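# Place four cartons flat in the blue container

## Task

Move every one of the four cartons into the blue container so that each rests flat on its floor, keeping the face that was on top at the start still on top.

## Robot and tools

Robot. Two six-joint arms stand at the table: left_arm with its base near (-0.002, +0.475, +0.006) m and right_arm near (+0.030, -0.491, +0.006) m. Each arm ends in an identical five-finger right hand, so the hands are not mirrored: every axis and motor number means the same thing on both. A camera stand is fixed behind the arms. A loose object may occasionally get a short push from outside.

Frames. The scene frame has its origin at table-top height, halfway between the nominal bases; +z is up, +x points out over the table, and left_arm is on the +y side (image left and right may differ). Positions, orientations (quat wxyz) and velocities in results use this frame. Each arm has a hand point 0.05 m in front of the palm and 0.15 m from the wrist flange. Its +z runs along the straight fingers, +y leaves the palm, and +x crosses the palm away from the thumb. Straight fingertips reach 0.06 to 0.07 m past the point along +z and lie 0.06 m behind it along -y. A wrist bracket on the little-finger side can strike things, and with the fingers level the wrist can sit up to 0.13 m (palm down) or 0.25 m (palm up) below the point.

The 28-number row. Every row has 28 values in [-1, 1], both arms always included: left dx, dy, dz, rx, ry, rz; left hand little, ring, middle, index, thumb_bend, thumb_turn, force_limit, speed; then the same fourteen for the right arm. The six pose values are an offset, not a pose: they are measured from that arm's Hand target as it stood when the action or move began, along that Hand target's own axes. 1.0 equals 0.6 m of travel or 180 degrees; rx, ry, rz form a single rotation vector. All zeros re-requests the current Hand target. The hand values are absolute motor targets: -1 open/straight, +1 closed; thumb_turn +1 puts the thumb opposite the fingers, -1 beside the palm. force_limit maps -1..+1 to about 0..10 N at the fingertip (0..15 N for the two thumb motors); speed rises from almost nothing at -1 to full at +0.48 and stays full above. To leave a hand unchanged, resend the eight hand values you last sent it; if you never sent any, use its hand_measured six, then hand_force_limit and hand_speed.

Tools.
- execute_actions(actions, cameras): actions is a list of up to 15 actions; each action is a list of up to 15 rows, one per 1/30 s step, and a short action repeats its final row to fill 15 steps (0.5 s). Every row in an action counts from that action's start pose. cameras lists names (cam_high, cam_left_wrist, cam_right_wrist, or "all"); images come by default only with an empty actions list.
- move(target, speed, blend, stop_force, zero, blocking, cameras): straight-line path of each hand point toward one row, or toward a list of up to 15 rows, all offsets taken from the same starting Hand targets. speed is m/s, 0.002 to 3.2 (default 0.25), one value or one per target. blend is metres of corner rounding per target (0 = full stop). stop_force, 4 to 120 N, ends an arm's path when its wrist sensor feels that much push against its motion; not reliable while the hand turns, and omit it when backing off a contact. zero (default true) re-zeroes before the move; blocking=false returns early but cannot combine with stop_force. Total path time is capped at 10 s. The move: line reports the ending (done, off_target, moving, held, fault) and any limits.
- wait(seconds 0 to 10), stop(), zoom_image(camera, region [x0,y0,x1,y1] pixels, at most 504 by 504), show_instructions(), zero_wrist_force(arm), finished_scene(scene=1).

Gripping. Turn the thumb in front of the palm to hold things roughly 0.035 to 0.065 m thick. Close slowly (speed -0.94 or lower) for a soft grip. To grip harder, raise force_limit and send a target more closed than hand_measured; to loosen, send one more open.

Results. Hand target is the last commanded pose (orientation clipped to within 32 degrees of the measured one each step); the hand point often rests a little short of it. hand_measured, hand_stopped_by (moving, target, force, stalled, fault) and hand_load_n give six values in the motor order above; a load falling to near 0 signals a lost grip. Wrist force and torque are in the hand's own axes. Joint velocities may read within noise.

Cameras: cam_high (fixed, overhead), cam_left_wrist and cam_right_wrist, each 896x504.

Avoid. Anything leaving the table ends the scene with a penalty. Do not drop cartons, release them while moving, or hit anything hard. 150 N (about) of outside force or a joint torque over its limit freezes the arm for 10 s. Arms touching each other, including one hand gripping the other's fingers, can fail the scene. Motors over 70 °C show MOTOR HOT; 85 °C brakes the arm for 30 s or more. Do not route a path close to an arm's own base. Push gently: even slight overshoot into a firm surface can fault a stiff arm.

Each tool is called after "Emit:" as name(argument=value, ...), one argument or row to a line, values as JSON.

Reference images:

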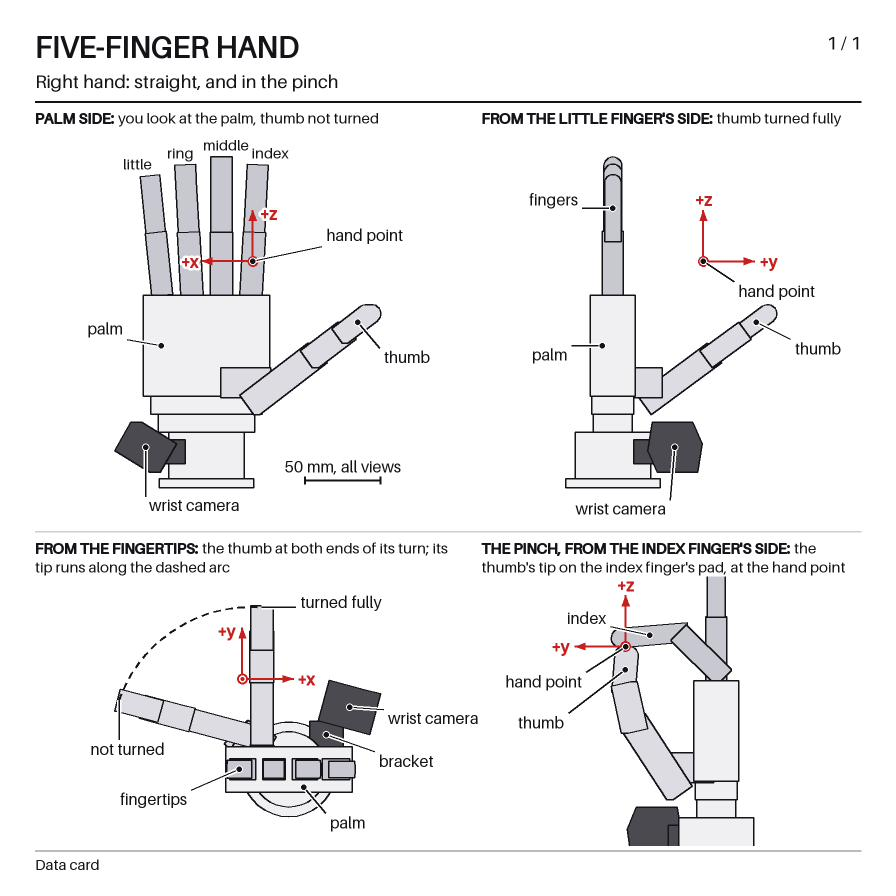

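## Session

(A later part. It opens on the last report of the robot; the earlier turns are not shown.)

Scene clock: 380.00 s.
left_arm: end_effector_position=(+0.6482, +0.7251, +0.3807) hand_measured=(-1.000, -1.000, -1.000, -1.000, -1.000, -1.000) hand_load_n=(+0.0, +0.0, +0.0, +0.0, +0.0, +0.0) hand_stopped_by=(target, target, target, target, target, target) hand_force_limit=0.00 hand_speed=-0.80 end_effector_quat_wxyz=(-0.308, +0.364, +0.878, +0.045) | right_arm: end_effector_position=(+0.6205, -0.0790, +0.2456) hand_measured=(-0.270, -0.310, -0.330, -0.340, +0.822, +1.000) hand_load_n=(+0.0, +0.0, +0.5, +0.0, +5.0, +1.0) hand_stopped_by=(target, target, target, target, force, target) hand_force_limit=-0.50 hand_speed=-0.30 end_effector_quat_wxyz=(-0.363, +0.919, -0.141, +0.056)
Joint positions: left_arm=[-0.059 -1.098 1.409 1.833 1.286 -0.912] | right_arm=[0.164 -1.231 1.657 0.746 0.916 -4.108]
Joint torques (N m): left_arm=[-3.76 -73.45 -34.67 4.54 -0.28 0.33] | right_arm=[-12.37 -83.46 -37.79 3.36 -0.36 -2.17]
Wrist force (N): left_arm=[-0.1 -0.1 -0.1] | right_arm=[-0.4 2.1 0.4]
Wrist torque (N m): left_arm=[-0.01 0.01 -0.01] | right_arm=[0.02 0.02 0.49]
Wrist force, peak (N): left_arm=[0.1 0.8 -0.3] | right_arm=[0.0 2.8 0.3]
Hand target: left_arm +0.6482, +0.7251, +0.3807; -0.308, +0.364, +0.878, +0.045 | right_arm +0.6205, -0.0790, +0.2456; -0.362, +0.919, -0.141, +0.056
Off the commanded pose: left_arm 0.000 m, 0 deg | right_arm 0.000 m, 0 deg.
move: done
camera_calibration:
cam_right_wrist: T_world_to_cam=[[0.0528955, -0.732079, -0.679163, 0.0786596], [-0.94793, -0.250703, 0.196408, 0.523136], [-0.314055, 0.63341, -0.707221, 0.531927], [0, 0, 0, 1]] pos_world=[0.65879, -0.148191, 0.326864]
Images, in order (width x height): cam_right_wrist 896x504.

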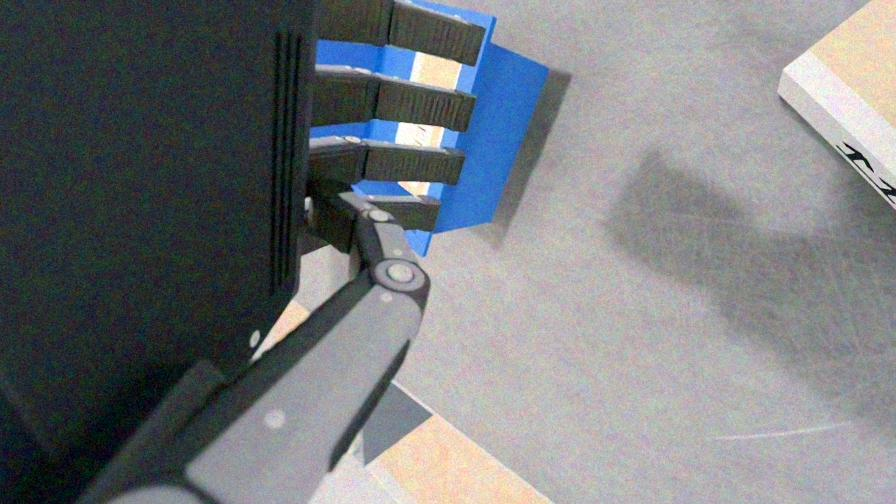

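Emit:
move(
  target=[
    [0,0,0,0,0,0,-1,-1,-1,-1,-1,-1,0,-0.8,-0.0665,-0.1608,0.345,0,0,0,-0.27,-0.31,-0.33,-0.34,1,1,-0.5,-0.3],
    [0,0,0,0,0,0,-1,-1,-1,-1,-1,-1,0,-0.8,-0.0665,-0.0471,0.4669,0,0,0,-0.27,-0.31,-0.33,-0.34,1,1,-0.5,-0.3],
  ],
  speed=[0.2, 0.08],
  stop_force=12,
  cameras=["cam_high", "cam_right_wrist"],
)

Scene clock: 389.40 s.
left_arm: end_effector_position=(+0.6482, +0.7251, +0.3807) hand_measured=(-1.000, -1.000, -1.000, -1.000, -1.000, -1.000) hand_load_n=(+0.0, +0.0, +0.0, +0.0, +0.0, +0.0) hand_stopped_by=(target, target, target, target, target, target) hand_force_limit=0.00 hand_speed=-0.80 end_effector_quat_wxyz=(-0.308, +0.364, +0.878, +0.045) | right_arm: end_effector_position=(+0.6462, +0.1350, +0.0601) hand_measured=(-0.270, -0.310, -0.330, -0.340, +0.822, +1.000) hand_load_n=(+0.0, +0.0, +0.5, +0.0, +4.5, +1.0) hand_stopped_by=(target, target, target, target, force, target) hand_force_limit=-0.50 hand_speed=-0.30 end_effector_quat_wxyz=(-0.362, +0.919, -0.141, +0.056)
Joint positions: left_arm=[-0.059 -1.098 1.409 1.833 1.286 -0.912] | right_arm=[0.451 -0.911 1.485 0.427 1.051 -3.802]
Joint torques (N m): left_arm=[-2.77 -74.07 -34.66 4.48 0 0.18] | right_arm=[7.58 -61.72 -25.13 -1.65 2.87 2.18]
Wrist force (N): left_arm=[-0.1 0.0 -0.3] | right_arm=[-0.2 2.7 0.8]
Wrist torque (N m): left_arm=[0.02 0.02 -0.01] | right_arm=[0.09 -0.10 0.32]
Wrist force, peak (N): left_arm=[-0.1 0.4 -0.7] | right_arm=[-0.1 3.1 1.2]
Hand target: left_arm +0.6482, +0.7251, +0.3807; -0.308, +0.364, +0.878, +0.045 | right_arm +0.6462, +0.1350, +0.0601; -0.362, +0.919, -0.141, +0.056
Off the commanded pose: left_arm 0.000 m, 0 deg | right_arm 0.000 m, 0 deg.
move: done
camera_calibration:
cam_right_wrist: T_world_to_cam=[[0.0528955, -0.732079, -0.679163, 0.107975], [-0.94793, -0.250703, 0.196408, 0.637677], [-0.314055, 0.63341, -0.707221, 0.27329], [0, 0, 0, 1]] pos_world=[0.68459, 0.065809, 0.141364]
Images, in order (width x height): cam_high 896x504, cam_right_wrist 896x504.

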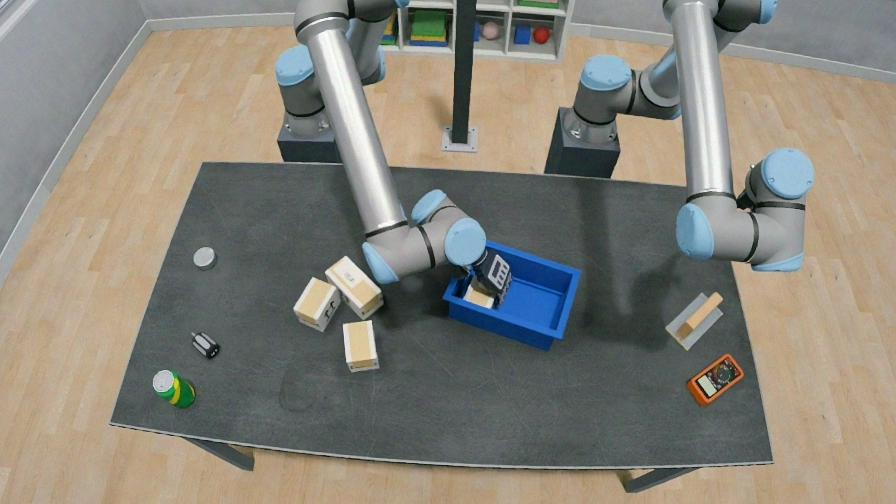

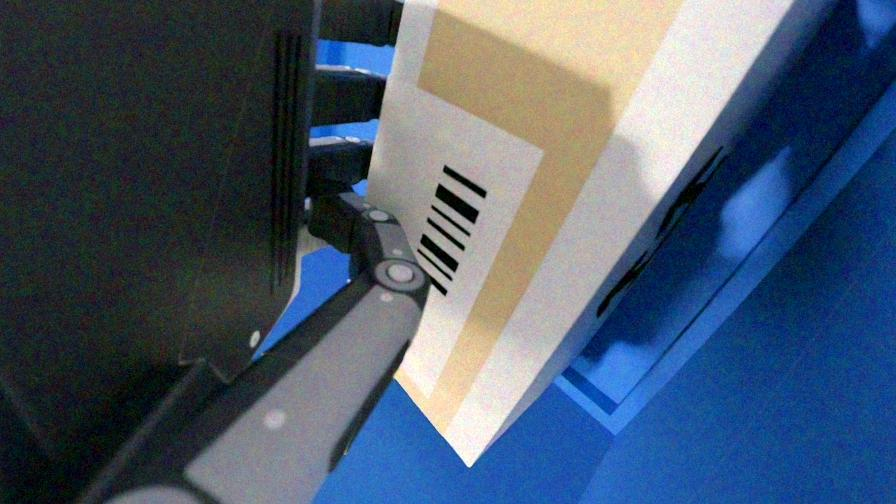

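Emit:
move(
  target=[0,0,0,0,0,0,-1,-1,-1,-1,-1,-1,0,-0.8,0,0.0438,-0.0409,0,0,0,-0.27,-0.31,-0.33,-0.34,1,1,-0.5,-0.3],
  speed=0.025,
  stop_force=5,
  cameras=["cam_high", "cam_right_wrist"],
)

Scene clock: 393.20 s.
left_arm: end_effector_position=(+0.6482, +0.7251, +0.3807) hand_measured=(-1.000, -1.000, -1.000, -1.000, -1.000, -1.000) hand_load_n=(+0.0, +0.0, +0.0, +0.0, +0.0, +0.0) hand_stopped_by=(target, target, target, target, target, target) hand_force_limit=0.00 hand_speed=-0.80 end_effector_quat_wxyz=(-0.308, +0.364, +0.878, +0.045) | right_arm: end_effector_position=(+0.6354, +0.1007, +0.0601) hand_measured=(-0.270, -0.310, -0.330, -0.340, +0.822, +1.000) hand_load_n=(+3.5, +0.0, +0.5, +0.0, +4.5, +1.0) hand_stopped_by=(target, target, target, target, force, target) hand_force_limit=-0.50 hand_speed=-0.30 end_effector_quat_wxyz=(-0.362, +0.919, -0.141, +0.056)
Joint positions: left_arm=[-0.059 -1.098 1.409 1.833 1.286 -0.912] | right_arm=[0.415 -0.949 1.556 0.412 1.032 -3.837]
Joint torques (N m): left_arm=[-3.19 -73.76 -34.42 4.39 -0.19 0.38] | right_arm=[-16.51 -100.47 -23.39 -0.79 -3.95 -2.08]
Wrist force (N): left_arm=[0.0 0.2 -0.4] | right_arm=[-0.1 1.4 2.3]
Wrist torque (N m): left_arm=[0.05 0.01 0.01] | right_arm=[0.09 -0.33 0.46]
Wrist force, peak (N): left_arm=[0.2 0.7 -0.5] | right_arm=[-0.2 2.7 1.7]
Hand target: left_arm +0.6482, +0.7251, +0.3807; -0.308, +0.364, +0.878, +0.045 | right_arm +0.6354, +0.1007, +0.0601; -0.362, +0.919, -0.141, +0.056
Off the commanded pose: left_arm 0.000 m, 0 deg | right_arm 0.000 m, 0 deg.
move: done
camera_calibration:
cam_right_wrist: T_world_to_cam=[[0.0528955, -0.732079, -0.679163, 0.0834361], [-0.94793, -0.250703, 0.196408, 0.61884], [-0.314055, 0.63341, -0.707221, 0.291625], [0, 0, 0, 1]] pos_world=[0.67379, 0.031509, 0.141364]
Images, in order (width x height): cam_high 896x504, cam_right_wrist 896x504.

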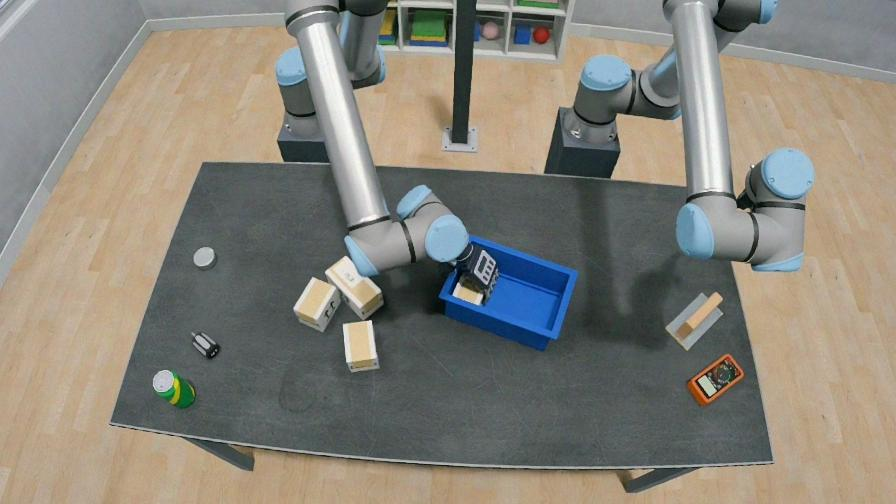

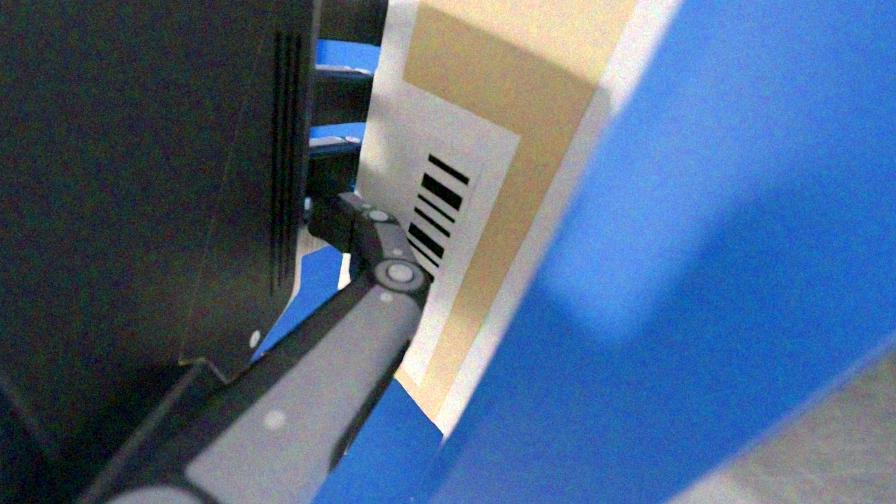

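Emit:
move(
  target=[
    [0,0,0,0,0,0,-1,-1,-1,-1,-1,-1,0,-0.8,0,-0.0049,0.0046,0,0,0,-0.27,-0.31,-0.33,-0.34,1,1,-0.5,-0.3],
    [0,0,0,0,0,0,-1,-1,-1,-1,-1,-1,0,-0.8,0,-0.1186,-0.1173,0,0,0,-0.27,-0.31,-0.33,-0.34,1,1,-0.5,-0.3],
    [0,0,0,0,0,0,-1,-1,-1,-1,-1,-1,0,-0.8,0.0,-0.0455,-0.3473,0,0,0,-0.27,-0.31,-0.33,-0.34,1,1,-0.5,-0.3],
  ],
  speed=[0.05, 0.15, 0.25],
  cameras=["cam_high", "cam_right_wrist"],
)

Scene clock: 398.17 s.
left_arm: end_effector_position=(+0.6482, +0.7251, +0.3807) hand_measured=(-1.000, -1.000, -1.000, -1.000, -1.000, -1.000) hand_load_n=(+0.0, +0.0, -0.5, +0.0, +0.0, +0.0) hand_stopped_by=(target, target, target, target, target, target) hand_force_limit=0.00 hand_speed=-0.80 end_effector_quat_wxyz=(-0.308, +0.364, +0.878, +0.045) | right_arm: end_effector_position=(+0.5986, -0.0157, +0.2310) hand_measured=(-0.270, -0.310, -0.330, -0.340, +0.822, +1.000) hand_load_n=(+0.0, +0.0, +0.5, +0.0, +5.0, +1.0) hand_stopped_by=(target, target, target, target, force, target) hand_force_limit=-0.50 hand_speed=-0.30 end_effector_quat_wxyz=(-0.362, +0.919, -0.141, +0.056)
Joint positions: left_arm=[-0.059 -1.098 1.409 1.833 1.286 -0.912] | right_arm=[0.271 -1.216 1.649 0.667 0.961 -3.987]
Joint torques (N m): left_arm=[-2.63 -73.2 -34.39 4.65 -0.13 0.35] | right_arm=[-17.33 -83.7 -27.18 5.76 -4.17 -3.01]
Wrist force (N): left_arm=[0.1 0.2 -0.1] | right_arm=[0.4 2.8 0.4]
Wrist torque (N m): left_arm=[0.03 -0.02 0.01] | right_arm=[0.09 -0.12 0.54]
Wrist force, peak (N): left_arm=[0.3 0.3 -0.6] | right_arm=[0.2 4.1 1.5]
Hand target: left_arm +0.6482, +0.7251, +0.3807; -0.308, +0.364, +0.878, +0.045 | right_arm +0.5986, -0.0159, +0.2311; -0.362, +0.919, -0.141, +0.056
Off the commanded pose: left_arm 0.000 m, 0 deg | right_arm 0.000 m, 0 deg.
move: done
camera_calibration:
cam_right_wrist: T_world_to_cam=[[0.0528262, -0.732097, -0.679149, 0.116276], [-0.947934, -0.25065, 0.196458, 0.5212], [-0.314055, 0.63341, -0.707221, 0.47466], [0, 0, 0, 1]] pos_world=[0.63699, -0.0848909, 0.312264]
Images, in order (width x height): cam_high 896x504, cam_right_wrist 896x504.

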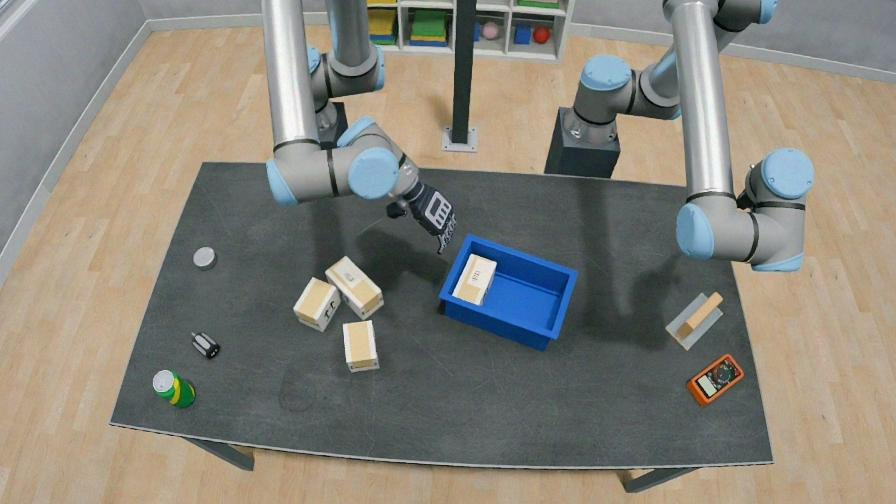

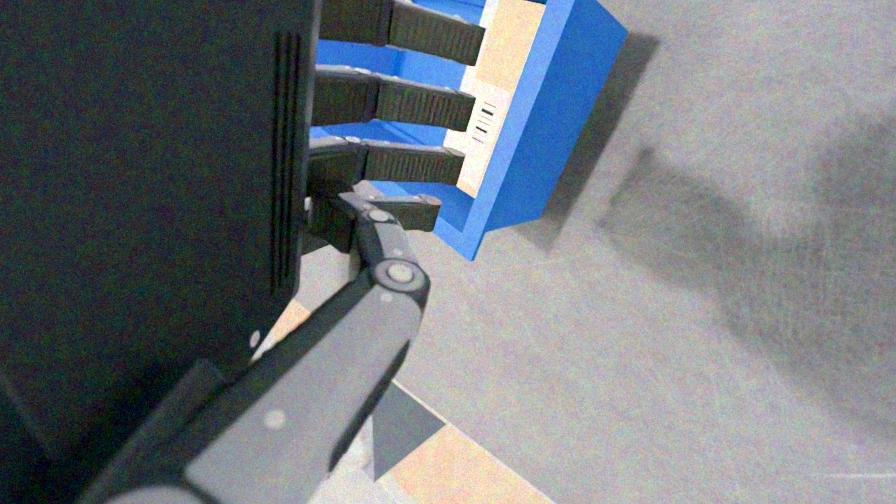

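Emit:
zoom_image(
  camera="cam_high",
  region=[430, 225, 590, 355],
)

Emit:
zoom_image(
  camera="cam_high",
  region=[285, 250, 395, 340],
)

Scaled by 3.150 from the camera's 896x504 image, which has a finer 1280x720 frame.

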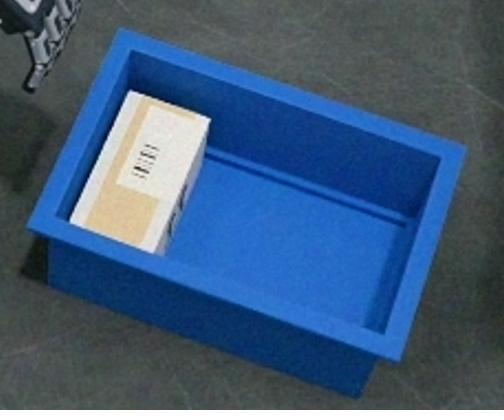

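Scaled by 4.582 from the camera's 896x504 image, which has a finer 1280x720 frame.

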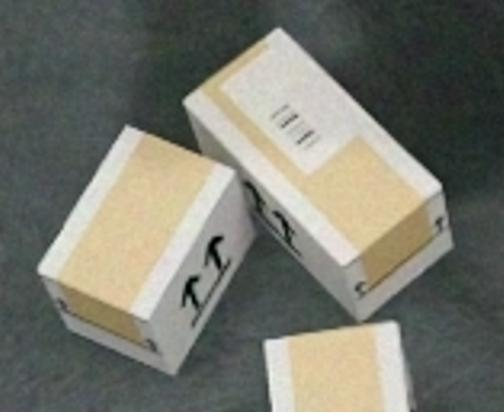

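Emit:
move(
  target=[0,0,0,0,0,0,-1,-1,-1,-1,-1,-1,0,-0.8,0.2343,0.2527,-0.1648,0,-0.2520,-0.2702,-0.62,-0.62,-0.62,-0.62,-1,1,-0.4,-0.2],
  speed=0.3,
  cameras=["cam_high", "cam_right_wrist"],
)

Scene clock: 415.13 s.
left_arm: end_effector_position=(+0.6482, +0.7251, +0.3807) hand_measured=(-1.000, -1.000, -1.000, -1.000, -1.000, -1.000) hand_load_n=(+0.0, +0.0, +0.0, +0.0, +0.0, +0.0) hand_stopped_by=(target, target, target, target, target, target) hand_force_limit=0.00 hand_speed=-0.80 end_effector_quat_wxyz=(-0.308, +0.364, +0.878, +0.045) | right_arm: end_effector_position=(+0.6790, -0.2282, +0.2000) hand_measured=(-0.620, -0.620, -0.620, -0.620, -1.000, +1.000) hand_load_n=(+0.0, -0.5, +0.0, +0.0, +0.0, +0.0) hand_stopped_by=(target, target, target, target, target, target) hand_force_limit=-0.40 hand_speed=-0.20 end_effector_quat_wxyz=(-0.334, +0.847, +0.386, -0.152)
Joint positions: left_arm=[-0.059 -1.098 1.409 1.833 1.286 -0.912] | right_arm=[0.029 -0.888 1.427 1.632 1.091 -5.692]
Joint torques (N m): left_arm=[-4.17 -73.32 -34.22 4.27 0.07 0.48] | right_arm=[-13.18 -67.74 -43.52 7.4 3.47 -2.05]
Wrist force (N): left_arm=[0.2 0.0 -0.1] | right_arm=[0.3 2.7 0.5]
Wrist torque (N m): left_arm=[0.01 -0.03 0.01] | right_arm=[0.12 -0.12 0.56]
Wrist force, peak (N): left_arm=[-0.3 0.4 -0.5] | right_arm=[-0.1 3.3 0.4]
Hand target: left_arm +0.6482, +0.7251, +0.3807; -0.308, +0.364, +0.878, +0.045 | right_arm +0.6791, -0.2282, +0.2000; -0.333, +0.847, +0.386, -0.152
Off the commanded pose: left_arm 0.000 m, 0 deg | right_arm 0.000 m, 0 deg.
move: done
camera_calibration:
cam_right_wrist: T_world_to_cam=[[0.692998, -0.243952, -0.678411, -0.388083], [-0.14844, -0.969129, 0.19686, -0.156632], [-0.705492, -0.03572, -0.707817, 0.725765], [0, 0, 0, 1]] pos_world=[0.757712, -0.220546, 0.281264]
Images, in order (width x height): cam_high 896x504, cam_right_wrist 896x504.

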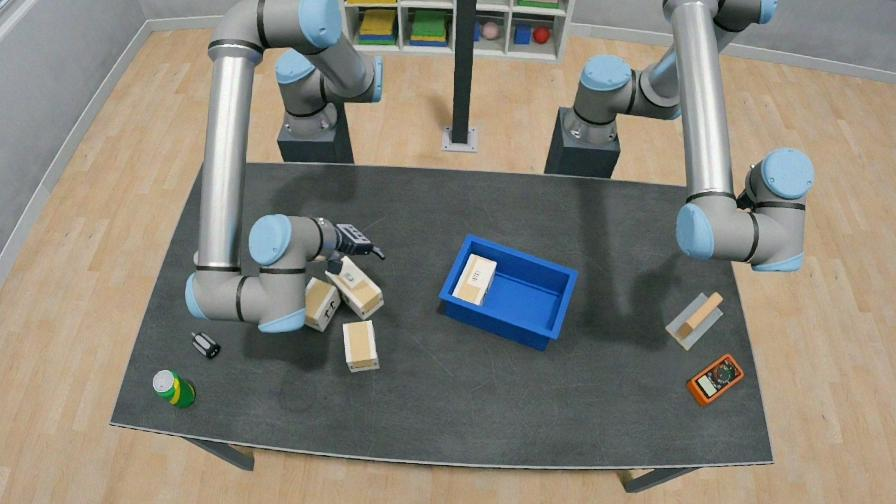

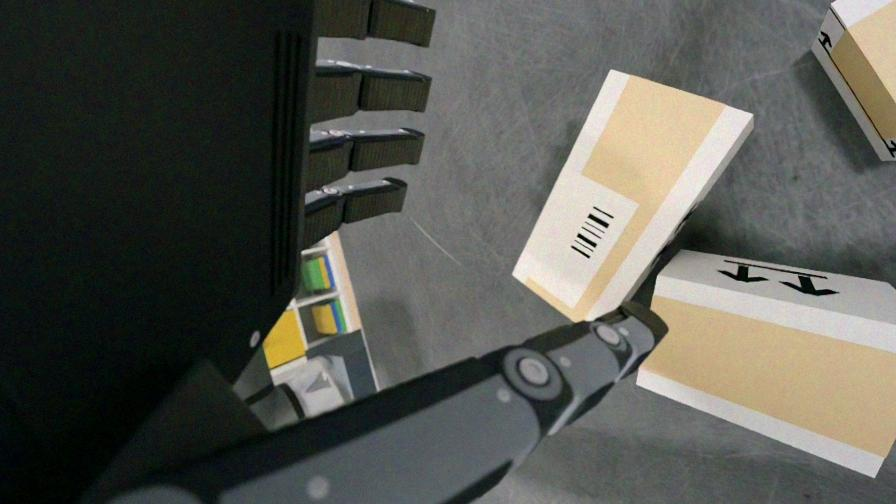

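Emit:
move(
  target=[
    [0,0,0,0,0,0,-1,-1,-1,-1,-1,-1,0,-0.8,0,0.0037,-0.0034,0,0.0057,0.0061,-0.62,-0.62,-0.62,-0.62,-1,1,-0.4,-0.2],
    [0,0,0,0,0,0,-1,-1,-1,-1,-1,-1,0,-0.8,0,0.1697,0.1746,0,0.0057,0.0061,-0.62,-0.62,-0.62,-0.62,-1,1,-0.4,-0.2],
  ],
  speed=[0.1, 0.08],
  stop_force=8,
  cameras=["cam_high", "cam_right_wrist"],
)

Scene clock: 427.47 s.
left_arm: end_effector_position=(+0.6482, +0.7251, +0.3807) hand_measured=(-1.000, -1.000, -1.000, -1.000, -1.000, -1.000) hand_load_n=(+0.0, +0.0, +0.0, +0.0, +0.0, +0.0) hand_stopped_by=(target, target, target, target, target, target) hand_force_limit=0.00 hand_speed=-0.80 end_effector_quat_wxyz=(-0.308, +0.364, +0.878, +0.045) | right_arm: end_effector_position=(+0.6815, -0.2301, +0.0539) hand_measured=(-0.620, -0.620, -0.620, -0.620, -1.000, +1.000) hand_load_n=(+0.0, +0.0, +0.0, +0.0, +0.0, +0.0) hand_stopped_by=(target, target, target, target, target, target) hand_force_limit=-0.40 hand_speed=-0.20 end_effector_quat_wxyz=(-0.335, +0.852, +0.375, -0.147)
Joint positions: left_arm=[-0.059 -1.098 1.409 1.833 1.286 -0.912] | right_arm=[0.022 -0.746 1.473 1.437 1.08 -5.674]
Joint torques (N m): left_arm=[-1.96 -73.7 -34.59 4.48 0.03 0.29] | right_arm=[5.45 -70.97 -22.06 -0.01 -4.04 2.03]
Wrist force (N): left_arm=[-0.3 0.2 -0.2] | right_arm=[0.4 2.5 1.0]
Wrist torque (N m): left_arm=[0.04 0.05 -0.01] | right_arm=[0.07 -0.12 0.35]
Wrist force, peak (N): left_arm=[0.0 0.8 -0.2] | right_arm=[0.1 3.3 1.3]
Hand target: left_arm +0.6482, +0.7251, +0.3807; -0.308, +0.364, +0.878, +0.045 | right_arm +0.6815, -0.2301, +0.0539; -0.335, +0.852, +0.375, -0.147
Off the commanded pose: left_arm 0.000 m, 0 deg | right_arm 0.000 m, 0 deg.
move: done
camera_calibration:
cam_right_wrist: T_world_to_cam=[[0.686396, -0.261827, -0.678459, -0.488882], [-0.173545, -0.964959, 0.196815, -0.111404], [-0.706217, -0.0173498, -0.707783, 0.628758], [0, 0, 0, 1]] pos_world=[0.760272, -0.224593, 0.135264]
Images, in order (width x height): cam_high 896x504, cam_right_wrist 896x504.

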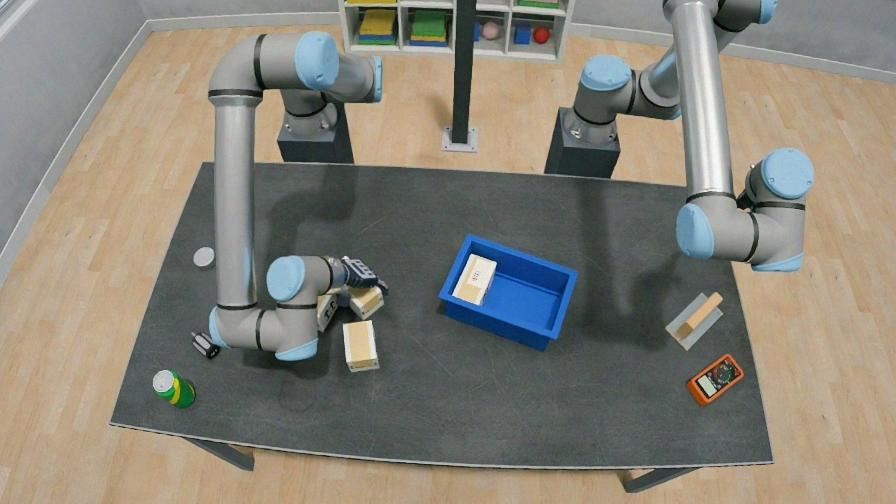

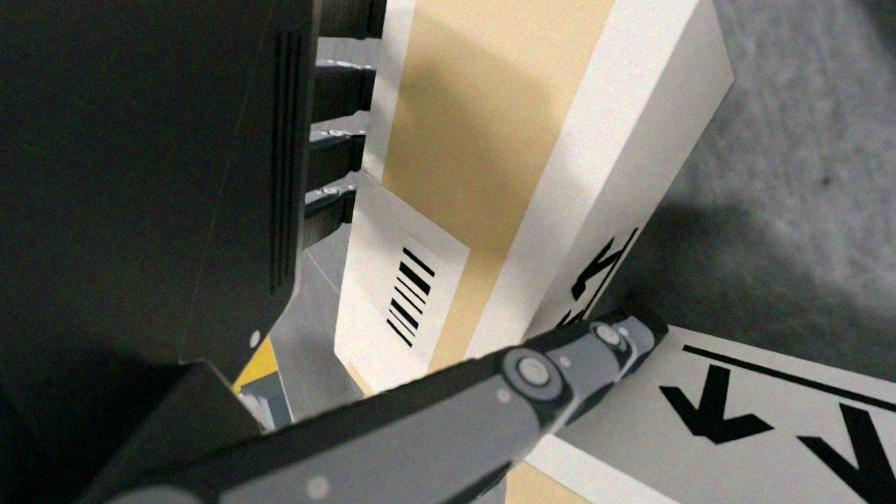

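Emit:
move(
  target=[0,0,0,0,0,0,-1,-1,-1,-1,-1,-1,0,-0.8,0,0,0,0,0,0,-0.22,-0.27,-0.3,-0.3,-0.8,1,-0.1,-0.92],
  speed=0.06,
)

Emit:
move(
  target=[0,0,0,0,0,0,-1,-1,-1,-1,-1,-1,0,-0.8,0,0,0,0,0,0,-0.22,-0.27,-0.3,-0.3,-0.6,1,0.7,-0.94],
  speed=0.06,
  cameras=["cam_right_wrist"],
)

Scene clock: 431.40 s.
left_arm: end_effector_position=(+0.6482, +0.7251, +0.3807) hand_measured=(-1.000, -1.000, -1.000, -1.000, -1.000, -1.000) hand_load_n=(+0.0, +0.0, +0.0, +0.0, +0.0, +0.0) hand_stopped_by=(target, target, target, target, target, target) hand_force_limit=0.00 hand_speed=-0.80 end_effector_quat_wxyz=(-0.308, +0.364, +0.878, +0.045) | right_arm: end_effector_position=(+0.6815, -0.2301, +0.0539) hand_measured=(-0.292, -0.322, -0.338, -0.322, -0.842, +1.000) hand_load_n=(+7.0, +2.5, +0.0, +6.5, +8.0, +4.0) hand_stopped_by=(force, force, force, force, force, target) hand_force_limit=-0.10 hand_speed=-0.92 end_effector_quat_wxyz=(-0.335, +0.852, +0.375, -0.147)
Joint positions: left_arm=[-0.059 -1.098 1.409 1.833 1.286 -0.912] | right_arm=[0.022 -0.746 1.473 1.437 1.08 -5.674]
Joint torques (N m): left_arm=[-3.09 -73.59 -33.91 4.43 0.04 0.52] | right_arm=[6.2 -72.41 -33.76 1.05 -3.82 2.33]
Wrist force (N): left_arm=[-0.2 0.1 -0.4] | right_arm=[-0.1 3.5 1.7]
Wrist torque (N m): left_arm=[0.03 0.04 -0.01] | right_arm=[0.17 -0.09 0.36]
Wrist force, peak (N): left_arm=[0.0 0.5 -0.6] | right_arm=[-0.3 3.6 2.7]
Hand target: left_arm +0.6482, +0.7251, +0.3807; -0.308, +0.364, +0.878, +0.045 | right_arm +0.6815, -0.2301, +0.0539; -0.335, +0.852, +0.375, -0.147
Off the commanded pose: left_arm 0.000 m, 0 deg | right_arm 0.000 m, 0 deg.
move: done

Scene clock: 431.90 s.
left_arm: end_effector_position=(+0.6482, +0.7251, +0.3807) hand_measured=(-1.000, -1.000, -1.000, -1.000, -1.000, -1.000) hand_load_n=(+0.0, +0.0, +0.0, +0.0, +0.0, +0.0) hand_stopped_by=(target, target, target, target, target, target) hand_force_limit=0.00 hand_speed=-0.80 end_effector_quat_wxyz=(-0.308, +0.364, +0.878, +0.045) | right_arm: end_effector_position=(+0.6815, -0.2301, +0.0539) hand_measured=(-0.292, -0.322, -0.338, -0.322, -0.822, +1.000) hand_load_n=(+8.5, +4.5, +1.5, +8.5, +12.5, +4.5) hand_stopped_by=(force, force, force, force, force, target) hand_force_limit=0.70 hand_speed=-0.94 end_effector_quat_wxyz=(-0.335, +0.852, +0.375, -0.147)
Joint positions: left_arm=[-0.059 -1.098 1.409 1.833 1.286 -0.912] | right_arm=[0.022 -0.746 1.473 1.437 1.08 -5.674]
Joint torques (N m): left_arm=[-3.45 -73.84 -33.64 4.24 -0.09 0.52] | right_arm=[4.44 -73.66 -34.9 1.38 -3.68 2.01]
Wrist force (N): left_arm=[-0.1 0.1 0.2] | right_arm=[-0.3 2.7 -1.5]
Wrist torque (N m): left_arm=[0.00 0.00 0.00] | right_arm=[0.17 -0.01 0.29]
Wrist force, peak (N): left_arm=[-0.4 0.2 -0.5] | right_arm=[0.1 3.7 1.8]
Hand target: left_arm +0.6482, +0.7251, +0.3807; -0.308, +0.364, +0.878, +0.045 | right_arm +0.6815, -0.2301, +0.0539; -0.335, +0.852, +0.375, -0.147
Off the commanded pose: left_arm 0.000 m, 0 deg | right_arm 0.000 m, 0 deg.
move: done
camera_calibration:
cam_right_wrist: T_world_to_cam=[[0.686396, -0.261827, -0.678459, -0.488882], [-0.173545, -0.964959, 0.196815, -0.111404], [-0.706217, -0.0173498, -0.707783, 0.628758], [0, 0, 0, 1]] pos_world=[0.760272, -0.224593, 0.135264]
Images, in order (width x height): cam_right_wrist 896x504.

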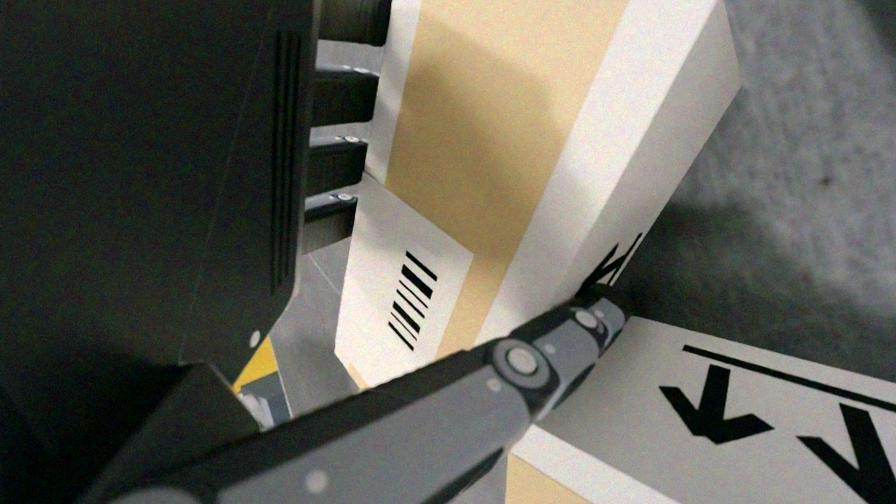

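Emit:
move(
  target=[0,0,0,0,0,0,-1,-1,-1,-1,-1,-1,0,-0.8,0,-0.166,-0.178,0,0,0,-0.22,-0.27,-0.3,-0.3,-0.6,1,0.7,-0.94],
  speed=0.08,
  cameras=["cam_high", "cam_right_wrist"],
)

Scene clock: 435.47 s.
left_arm: end_effector_position=(+0.6482, +0.7251, +0.3807) hand_measured=(-1.000, -1.000, -1.000, -1.000, -1.000, -1.000) hand_load_n=(+0.0, +0.0, +0.0, +0.0, +0.0, +0.0) hand_stopped_by=(target, target, target, target, target, target) hand_force_limit=0.00 hand_speed=-0.80 end_effector_quat_wxyz=(-0.308, +0.364, +0.878, +0.045) | right_arm: end_effector_position=(+0.6813, -0.2302, +0.1997) hand_measured=(-0.292, -0.322, -0.336, -0.322, -0.820, +1.000) hand_load_n=(+0.0, +0.0, +0.0, +0.0, +0.0, +0.0) hand_stopped_by=(force, force, force, force, force, target) hand_force_limit=0.70 hand_speed=-0.94 end_effector_quat_wxyz=(-0.335, +0.852, +0.375, -0.147)
Joint positions: left_arm=[-0.059 -1.098 1.409 1.833 1.286 -0.912] | right_arm=[0.022 -0.888 1.427 1.624 1.08 -5.674]
Joint torques (N m): left_arm=[-2.44 -73.35 -34.43 4.54 -0.08 0.54] | right_arm=[-13.17 -105.38 -41.64 7.2 -0.64 -1.66]
Wrist force (N): left_arm=[-0.1 0.4 0.0] | right_arm=[0.4 2.4 0.4]
Wrist torque (N m): left_arm=[0.06 0.01 0.00] | right_arm=[0.11 -0.12 0.34]
Wrist force, peak (N): left_arm=[-0.5 0.2 -0.6] | right_arm=[-0.1 5.3 3.9]
Hand target: left_arm +0.6482, +0.7251, +0.3807; -0.308, +0.364, +0.878, +0.045 | right_arm +0.6813, -0.2302, +0.2000; -0.335, +0.852, +0.375, -0.147
Off the commanded pose: left_arm 0.000 m, 0 deg | right_arm 0.000 m, 0 deg.
move: done
camera_calibration:
cam_right_wrist: T_world_to_cam=[[0.686408, -0.261761, -0.678472, -0.389885], [-0.173499, -0.964977, 0.196769, -0.140143], [-0.706217, -0.0173497, -0.707783, 0.731882], [0, 0, 0, 1]] pos_world=[0.760172, -0.224593, 0.281063]
Images, in order (width x height): cam_high 896x504, cam_right_wrist 896x504.

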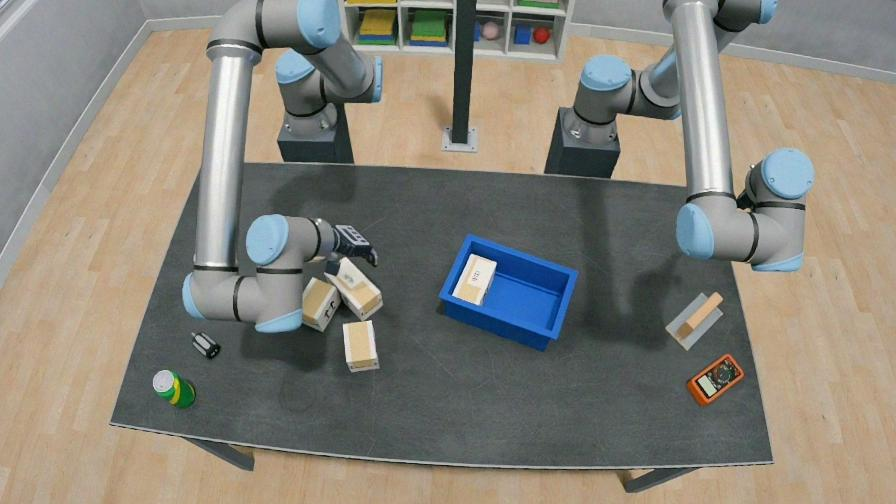

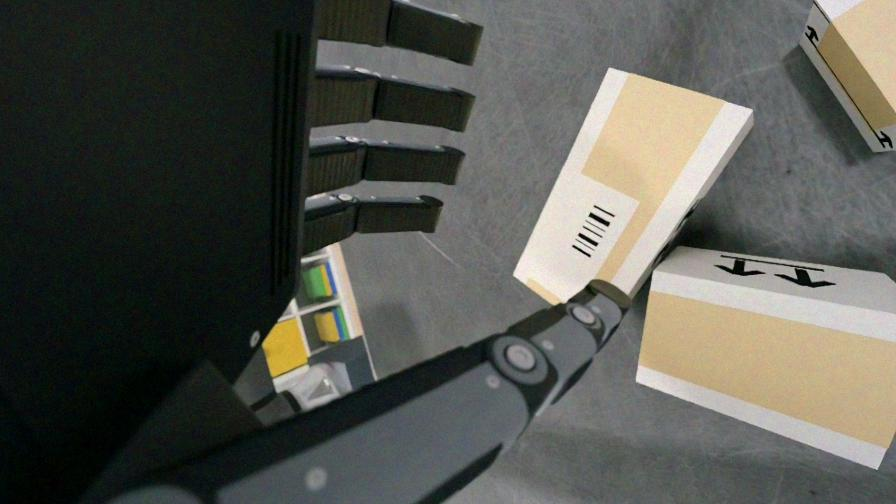

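Emit:
move(
  target=[
    [0,0,0,0,0,0,-1,-1,-1,-1,-1,-1,0,-0.8,0,0,0,0.0333,0,0,-0.6,-0.6,-0.6,-0.6,-1,1,-0.1,-0.2],
    [0,0,0,0,0,0,-1,-1,-1,-1,-1,-1,0,-0.8,0,0.1682,0.1804,0.0333,0,0,-0.6,-0.6,-0.6,-0.6,-1,1,-0.1,-0.2],
  ],
  speed=[0.1, 0.1],
  cameras=["cam_right_wrist"],
)

Scene clock: 455.80 s.
left_arm: end_effector_position=(+0.6482, +0.7251, +0.3807) hand_measured=(-1.000, -1.000, -1.000, -1.000, -1.000, -1.000) hand_load_n=(+0.0, +0.0, +0.0, +0.0, +0.0, +0.0) hand_stopped_by=(target, target, target, target, target, target) hand_force_limit=0.00 hand_speed=-0.80 end_effector_quat_wxyz=(-0.308, +0.364, +0.878, +0.045) | right_arm: end_effector_position=(+0.6814, -0.2302, +0.0522) hand_measured=(-0.600, -0.600, -0.600, -0.600, -1.000, +1.000) hand_load_n=(+0.0, +0.0, +0.0, +0.0, +0.0, +0.0) hand_stopped_by=(target, target, target, target, target, target) hand_force_limit=-0.10 hand_speed=-0.20 end_effector_quat_wxyz=(-0.380, +0.833, +0.367, -0.167)
Joint positions: left_arm=[-0.059 -1.098 1.409 1.833 1.286 -0.912] | right_arm=[0.001 -0.708 1.46 1.522 1.036 -5.742]
Joint torques (N m): left_arm=[-2.77 -73.52 -34.25 4.34 -0.21 0.32] | right_arm=[6.58 -69.13 -37.26 0.04 -4.49 1.05]
Wrist force (N): left_arm=[-0.1 0.1 0.0] | right_arm=[-0.1 2.6 0.8]
Wrist torque (N m): left_arm=[0.01 0.02 -0.01] | right_arm=[0.09 -0.06 0.55]
Wrist force, peak (N): left_arm=[0.1 0.7 -0.4] | right_arm=[-0.1 3.4 1.0]
Hand target: left_arm +0.6482, +0.7251, +0.3807; -0.308, +0.364, +0.878, +0.045 | right_arm +0.6815, -0.2301, +0.0520; -0.380, +0.833, +0.367, -0.167
Off the commanded pose: left_arm 0.000 m, 0 deg | right_arm 0.000 m, 0 deg.
move: done
camera_calibration:
cam_right_wrist: T_world_to_cam=[[0.631385, -0.211362, -0.746109, -0.43738], [-0.160395, -0.976928, 0.141018, -0.11987], [-0.7587, 0.0306352, -0.650719, 0.671346], [0, 0, 0, 1]] pos_world=[0.766279, -0.230116, 0.127428]
Images, in order (width x height): cam_right_wrist 896x504.

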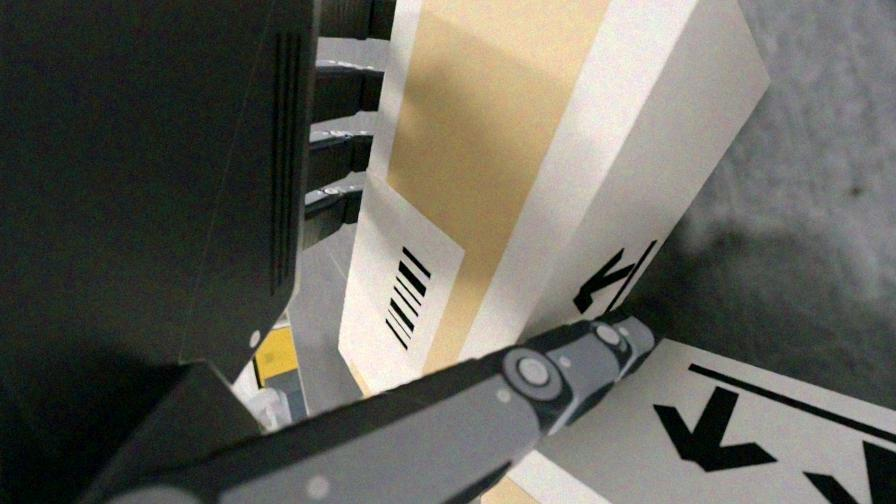

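Emit:
move(
  target=[0,0,0,0,0,0,-1,-1,-1,-1,-1,-1,0,-0.8,0,0,0,0,0,0,-0.45,-0.45,-0.26,-0.26,-0.78,1,0.2,-0.92],
  speed=0.06,
)

Emit:
move(
  target=[0,0,0,0,0,0,-1,-1,-1,-1,-1,-1,0,-0.8,0,0,0,0,0,0,-0.45,-0.45,-0.26,-0.26,-0.6,1,1,-0.94],
  speed=0.06,
)

Emit:
move(
  target=[0,0,0,0,0,0,-1,-1,-1,-1,-1,-1,0,-0.8,0,0,0,0,0,0,-0.2,-0.25,-0.26,-0.26,-0.6,1,-0.6,-0.94],
  speed=0.06,
  cameras=["cam_right_wrist"],
)

Scene clock: 459.57 s.
left_arm: end_effector_position=(+0.6482, +0.7251, +0.3807) hand_measured=(-1.000, -1.000, -1.000, -1.000, -1.000, -1.000) hand_load_n=(+0.0, +0.0, +0.0, +0.0, +0.0, +0.0) hand_stopped_by=(target, target, target, target, target, target) hand_force_limit=0.00 hand_speed=-0.80 end_effector_quat_wxyz=(-0.308, +0.364, +0.878, +0.045) | right_arm: end_effector_position=(+0.6815, -0.2301, +0.0520) hand_measured=(-0.450, -0.450, -0.288, -0.280, -0.840, +1.000) hand_load_n=(+0.0, +0.0, +5.0, +6.5, +10.0, +0.0) hand_stopped_by=(target, target, force, force, force, target) hand_force_limit=0.20 hand_speed=-0.92 end_effector_quat_wxyz=(-0.380, +0.833, +0.367, -0.167)
Joint positions: left_arm=[-0.059 -1.098 1.409 1.833 1.286 -0.912] | right_arm=[0.002 -0.708 1.46 1.522 1.036 -5.742]
Joint torques (N m): left_arm=[-3.83 -72.77 -34.52 4.52 0.23 0.56] | right_arm=[7.14 -71.21 -35.55 1.28 -3.53 1.35]
Wrist force (N): left_arm=[-0.1 0.3 0.1] | right_arm=[-0.3 3.4 1.7]
Wrist torque (N m): left_arm=[0.04 0.01 0.00] | right_arm=[0.09 -0.07 0.58]
Wrist force, peak (N): left_arm=[0.1 0.7 -0.3] | right_arm=[-0.5 3.9 1.8]
Hand target: left_arm +0.6482, +0.7251, +0.3807; -0.308, +0.364, +0.878, +0.045 | right_arm +0.6815, -0.2301, +0.0520; -0.380, +0.833, +0.367, -0.167
Off the commanded pose: left_arm 0.000 m, 0 deg | right_arm 0.000 m, 0 deg.
move: done

Scene clock: 460.07 s.
left_arm: end_effector_position=(+0.6482, +0.7251, +0.3807) hand_measured=(-1.000, -1.000, -1.000, -1.000, -1.000, -1.000) hand_load_n=(+0.0, +0.0, +0.0, +0.0, +0.0, +0.0) hand_stopped_by=(target, target, target, target, target, target) hand_force_limit=0.00 hand_speed=-0.80 end_effector_quat_wxyz=(-0.308, +0.364, +0.878, +0.045) | right_arm: end_effector_position=(+0.6815, -0.2301, +0.0520) hand_measured=(-0.450, -0.450, -0.288, -0.280, -0.830, +1.000) hand_load_n=(+0.0, +0.0, +7.5, +8.5, +14.0, -0.5) hand_stopped_by=(target, target, force, force, force, target) hand_force_limit=1.00 hand_speed=-0.94 end_effector_quat_wxyz=(-0.380, +0.833, +0.367, -0.167)
Joint positions: left_arm=[-0.059 -1.098 1.409 1.833 1.286 -0.912] | right_arm=[0.002 -0.708 1.46 1.522 1.036 -5.742]
Joint torques (N m): left_arm=[-3.5 -74 -34.47 4.41 0.04 0.71] | right_arm=[6.2 -75.24 -36.41 1.28 -3.86 1.45]
Wrist force (N): left_arm=[0.0 0.3 0.1] | right_arm=[-0.3 4.4 2.1]
Wrist torque (N m): left_arm=[0.04 -0.01 0.02] | right_arm=[0.22 -0.05 0.57]
Wrist force, peak (N): left_arm=[0.4 0.4 -0.3] | right_arm=[-0.2 4.4 2.3]
Hand target: left_arm +0.6482, +0.7251, +0.3807; -0.308, +0.364, +0.878, +0.045 | right_arm +0.6815, -0.2301, +0.0520; -0.380, +0.833, +0.367, -0.167
Off the commanded pose: left_arm 0.000 m, 0 deg | right_arm 0.000 m, 0 deg.
move: done

Scene clock: 461.43 s.
left_arm: end_effector_position=(+0.6482, +0.7251, +0.3807) hand_measured=(-1.000, -1.000, -1.000, -1.000, -1.000, -1.000) hand_load_n=(+0.0, +0.0, +0.0, +0.0, +0.0, +0.0) hand_stopped_by=(target, target, target, target, target, target) hand_force_limit=0.00 hand_speed=-0.80 end_effector_quat_wxyz=(-0.308, +0.364, +0.878, +0.045) | right_arm: end_effector_position=(+0.6815, -0.2301, +0.0520) hand_measured=(-0.264, -0.282, -0.288, -0.280, -0.830, +1.000) hand_load_n=(+2.5, +3.0, +5.0, +7.0, +15.5, +2.0) hand_stopped_by=(force, force, force, force, force, target) hand_force_limit=-0.60 hand_speed=-0.94 end_effector_quat_wxyz=(-0.380, +0.833, +0.367, -0.167)
Joint positions: left_arm=[-0.059 -1.098 1.409 1.833 1.286 -0.912] | right_arm=[0.002 -0.708 1.46 1.522 1.036 -5.742]
Joint torques (N m): left_arm=[-3.25 -74 -34.12 4.4 0.13 0.58] | right_arm=[3.97 -78.47 -32.38 2.08 -3.19 1.03]
Wrist force (N): left_arm=[0.0 0.0 0.2] | right_arm=[0.2 4.2 1.9]
Wrist torque (N m): left_arm=[-0.01 -0.01 0.00] | right_arm=[0.07 -0.09 0.57]
Wrist force, peak (N): left_arm=[0.0 0.6 -0.5] | right_arm=[-0.2 4.5 2.2]
Hand target: left_arm +0.6482, +0.7251, +0.3807; -0.308, +0.364, +0.878, +0.045 | right_arm +0.6815, -0.2301, +0.0520; -0.380, +0.833, +0.367, -0.167
Off the commanded pose: left_arm 0.000 m, 0 deg | right_arm 0.000 m, 0 deg.
move: done
camera_calibration:
cam_right_wrist: T_world_to_cam=[[0.631433, -0.211365, -0.746068, -0.437709], [-0.160407, -0.976927, 0.141008, -0.1198], [-0.758658, 0.0306376, -0.650768, 0.671201], [0, 0, 0, 1]] pos_world=[0.766379, -0.230116, 0.127128]
Images, in order (width x height): cam_right_wrist 896x504.

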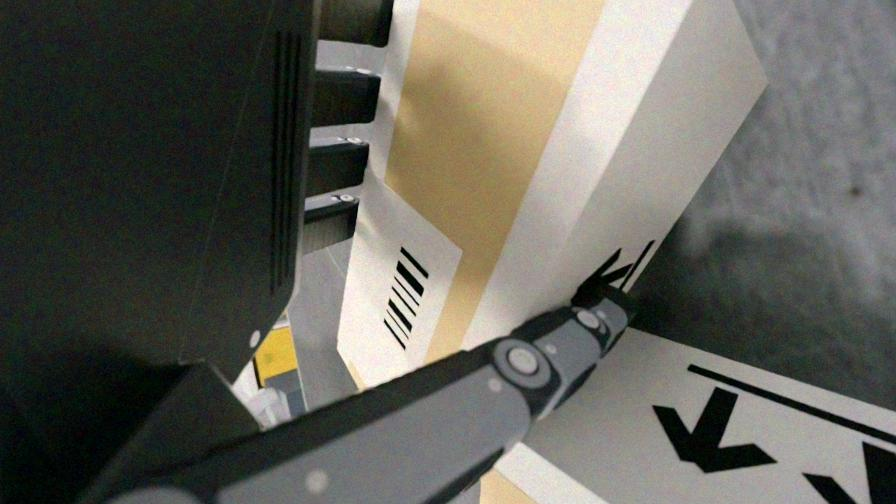

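Emit:
move(
  target=[0,0,0,0,0,0,-1,-1,-1,-1,-1,-1,0,-0.8,0,-0.0252,-0.0219,0,0,0,-0.2,-0.25,-0.26,-0.26,-0.6,1,-0.6,-0.94],
  speed=0.03,
  cameras=["cam_high", "cam_right_wrist"],
)

Scene clock: 463.57 s.
left_arm: end_effector_position=(+0.6482, +0.7251, +0.3807) hand_measured=(-1.000, -1.000, -1.000, -1.000, -1.000, -1.000) hand_load_n=(+0.0, +0.0, +0.0, +0.0, +0.0, +0.0) hand_stopped_by=(target, target, target, target, target, target) hand_force_limit=0.00 hand_speed=-0.80 end_effector_quat_wxyz=(-0.308, +0.364, +0.878, +0.045) | right_arm: end_effector_position=(+0.6814, -0.2301, +0.0718) hand_measured=(-0.264, -0.282, -0.288, -0.280, -0.830, +1.000) hand_load_n=(+2.5, +3.0, +5.0, +7.5, +15.5, +2.0) hand_stopped_by=(force, force, force, force, force, target) hand_force_limit=-0.60 hand_speed=-0.94 end_effector_quat_wxyz=(-0.380, +0.833, +0.367, -0.167)
Joint positions: left_arm=[-0.059 -1.098 1.409 1.833 1.286 -0.912] | right_arm=[0.002 -0.73 1.459 1.545 1.036 -5.742]
Joint torques (N m): left_arm=[-3.65 -73.61 -34.56 4.53 0.12 0.38] | right_arm=[-2.42 -114.65 -38.29 7.13 -3.17 1.09]
Wrist force (N): left_arm=[0.1 0.3 -0.4] | right_arm=[0.2 5.8 2.9]
Wrist torque (N m): left_arm=[0.06 -0.01 0.01] | right_arm=[0.21 -0.10 0.60]
Wrist force, peak (N): left_arm=[-0.2 0.5 -0.2] | right_arm=[-0.4 5.9 3.1]
Hand target: left_arm +0.6482, +0.7251, +0.3807; -0.308, +0.364, +0.878, +0.045 | right_arm +0.6814, -0.2301, +0.0720; -0.380, +0.833, +0.367, -0.167
Off the commanded pose: left_arm 0.000 m, 0 deg | right_arm 0.000 m, 0 deg.
move: done
camera_calibration:
cam_right_wrist: T_world_to_cam=[[0.631433, -0.211365, -0.746068, -0.422874], [-0.160407, -0.976927, 0.141008, -0.122608], [-0.758658, 0.0306376, -0.650768, 0.68401], [0, 0, 0, 1]] pos_world=[0.766279, -0.230116, 0.146928]
Images, in order (width x height): cam_high 896x504, cam_right_wrist 896x504.

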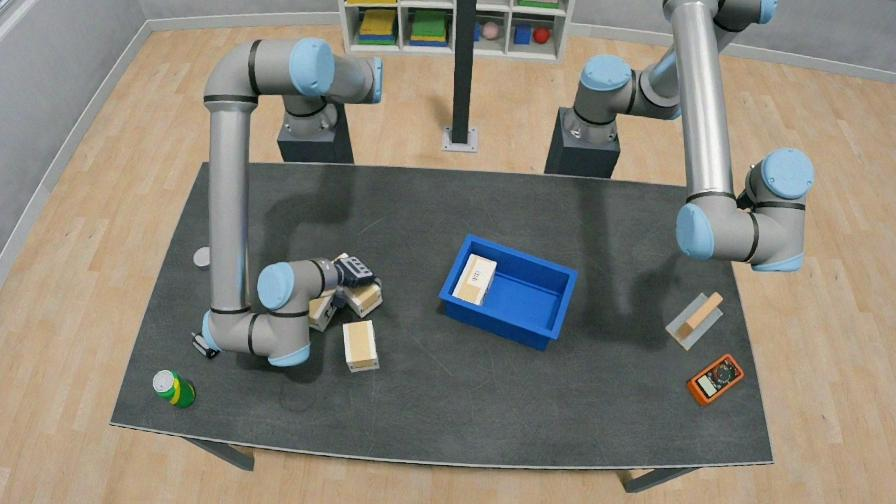

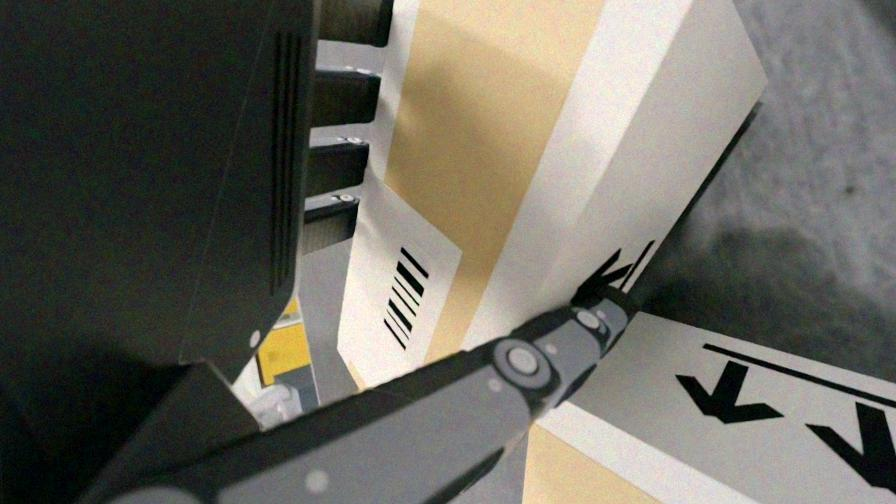

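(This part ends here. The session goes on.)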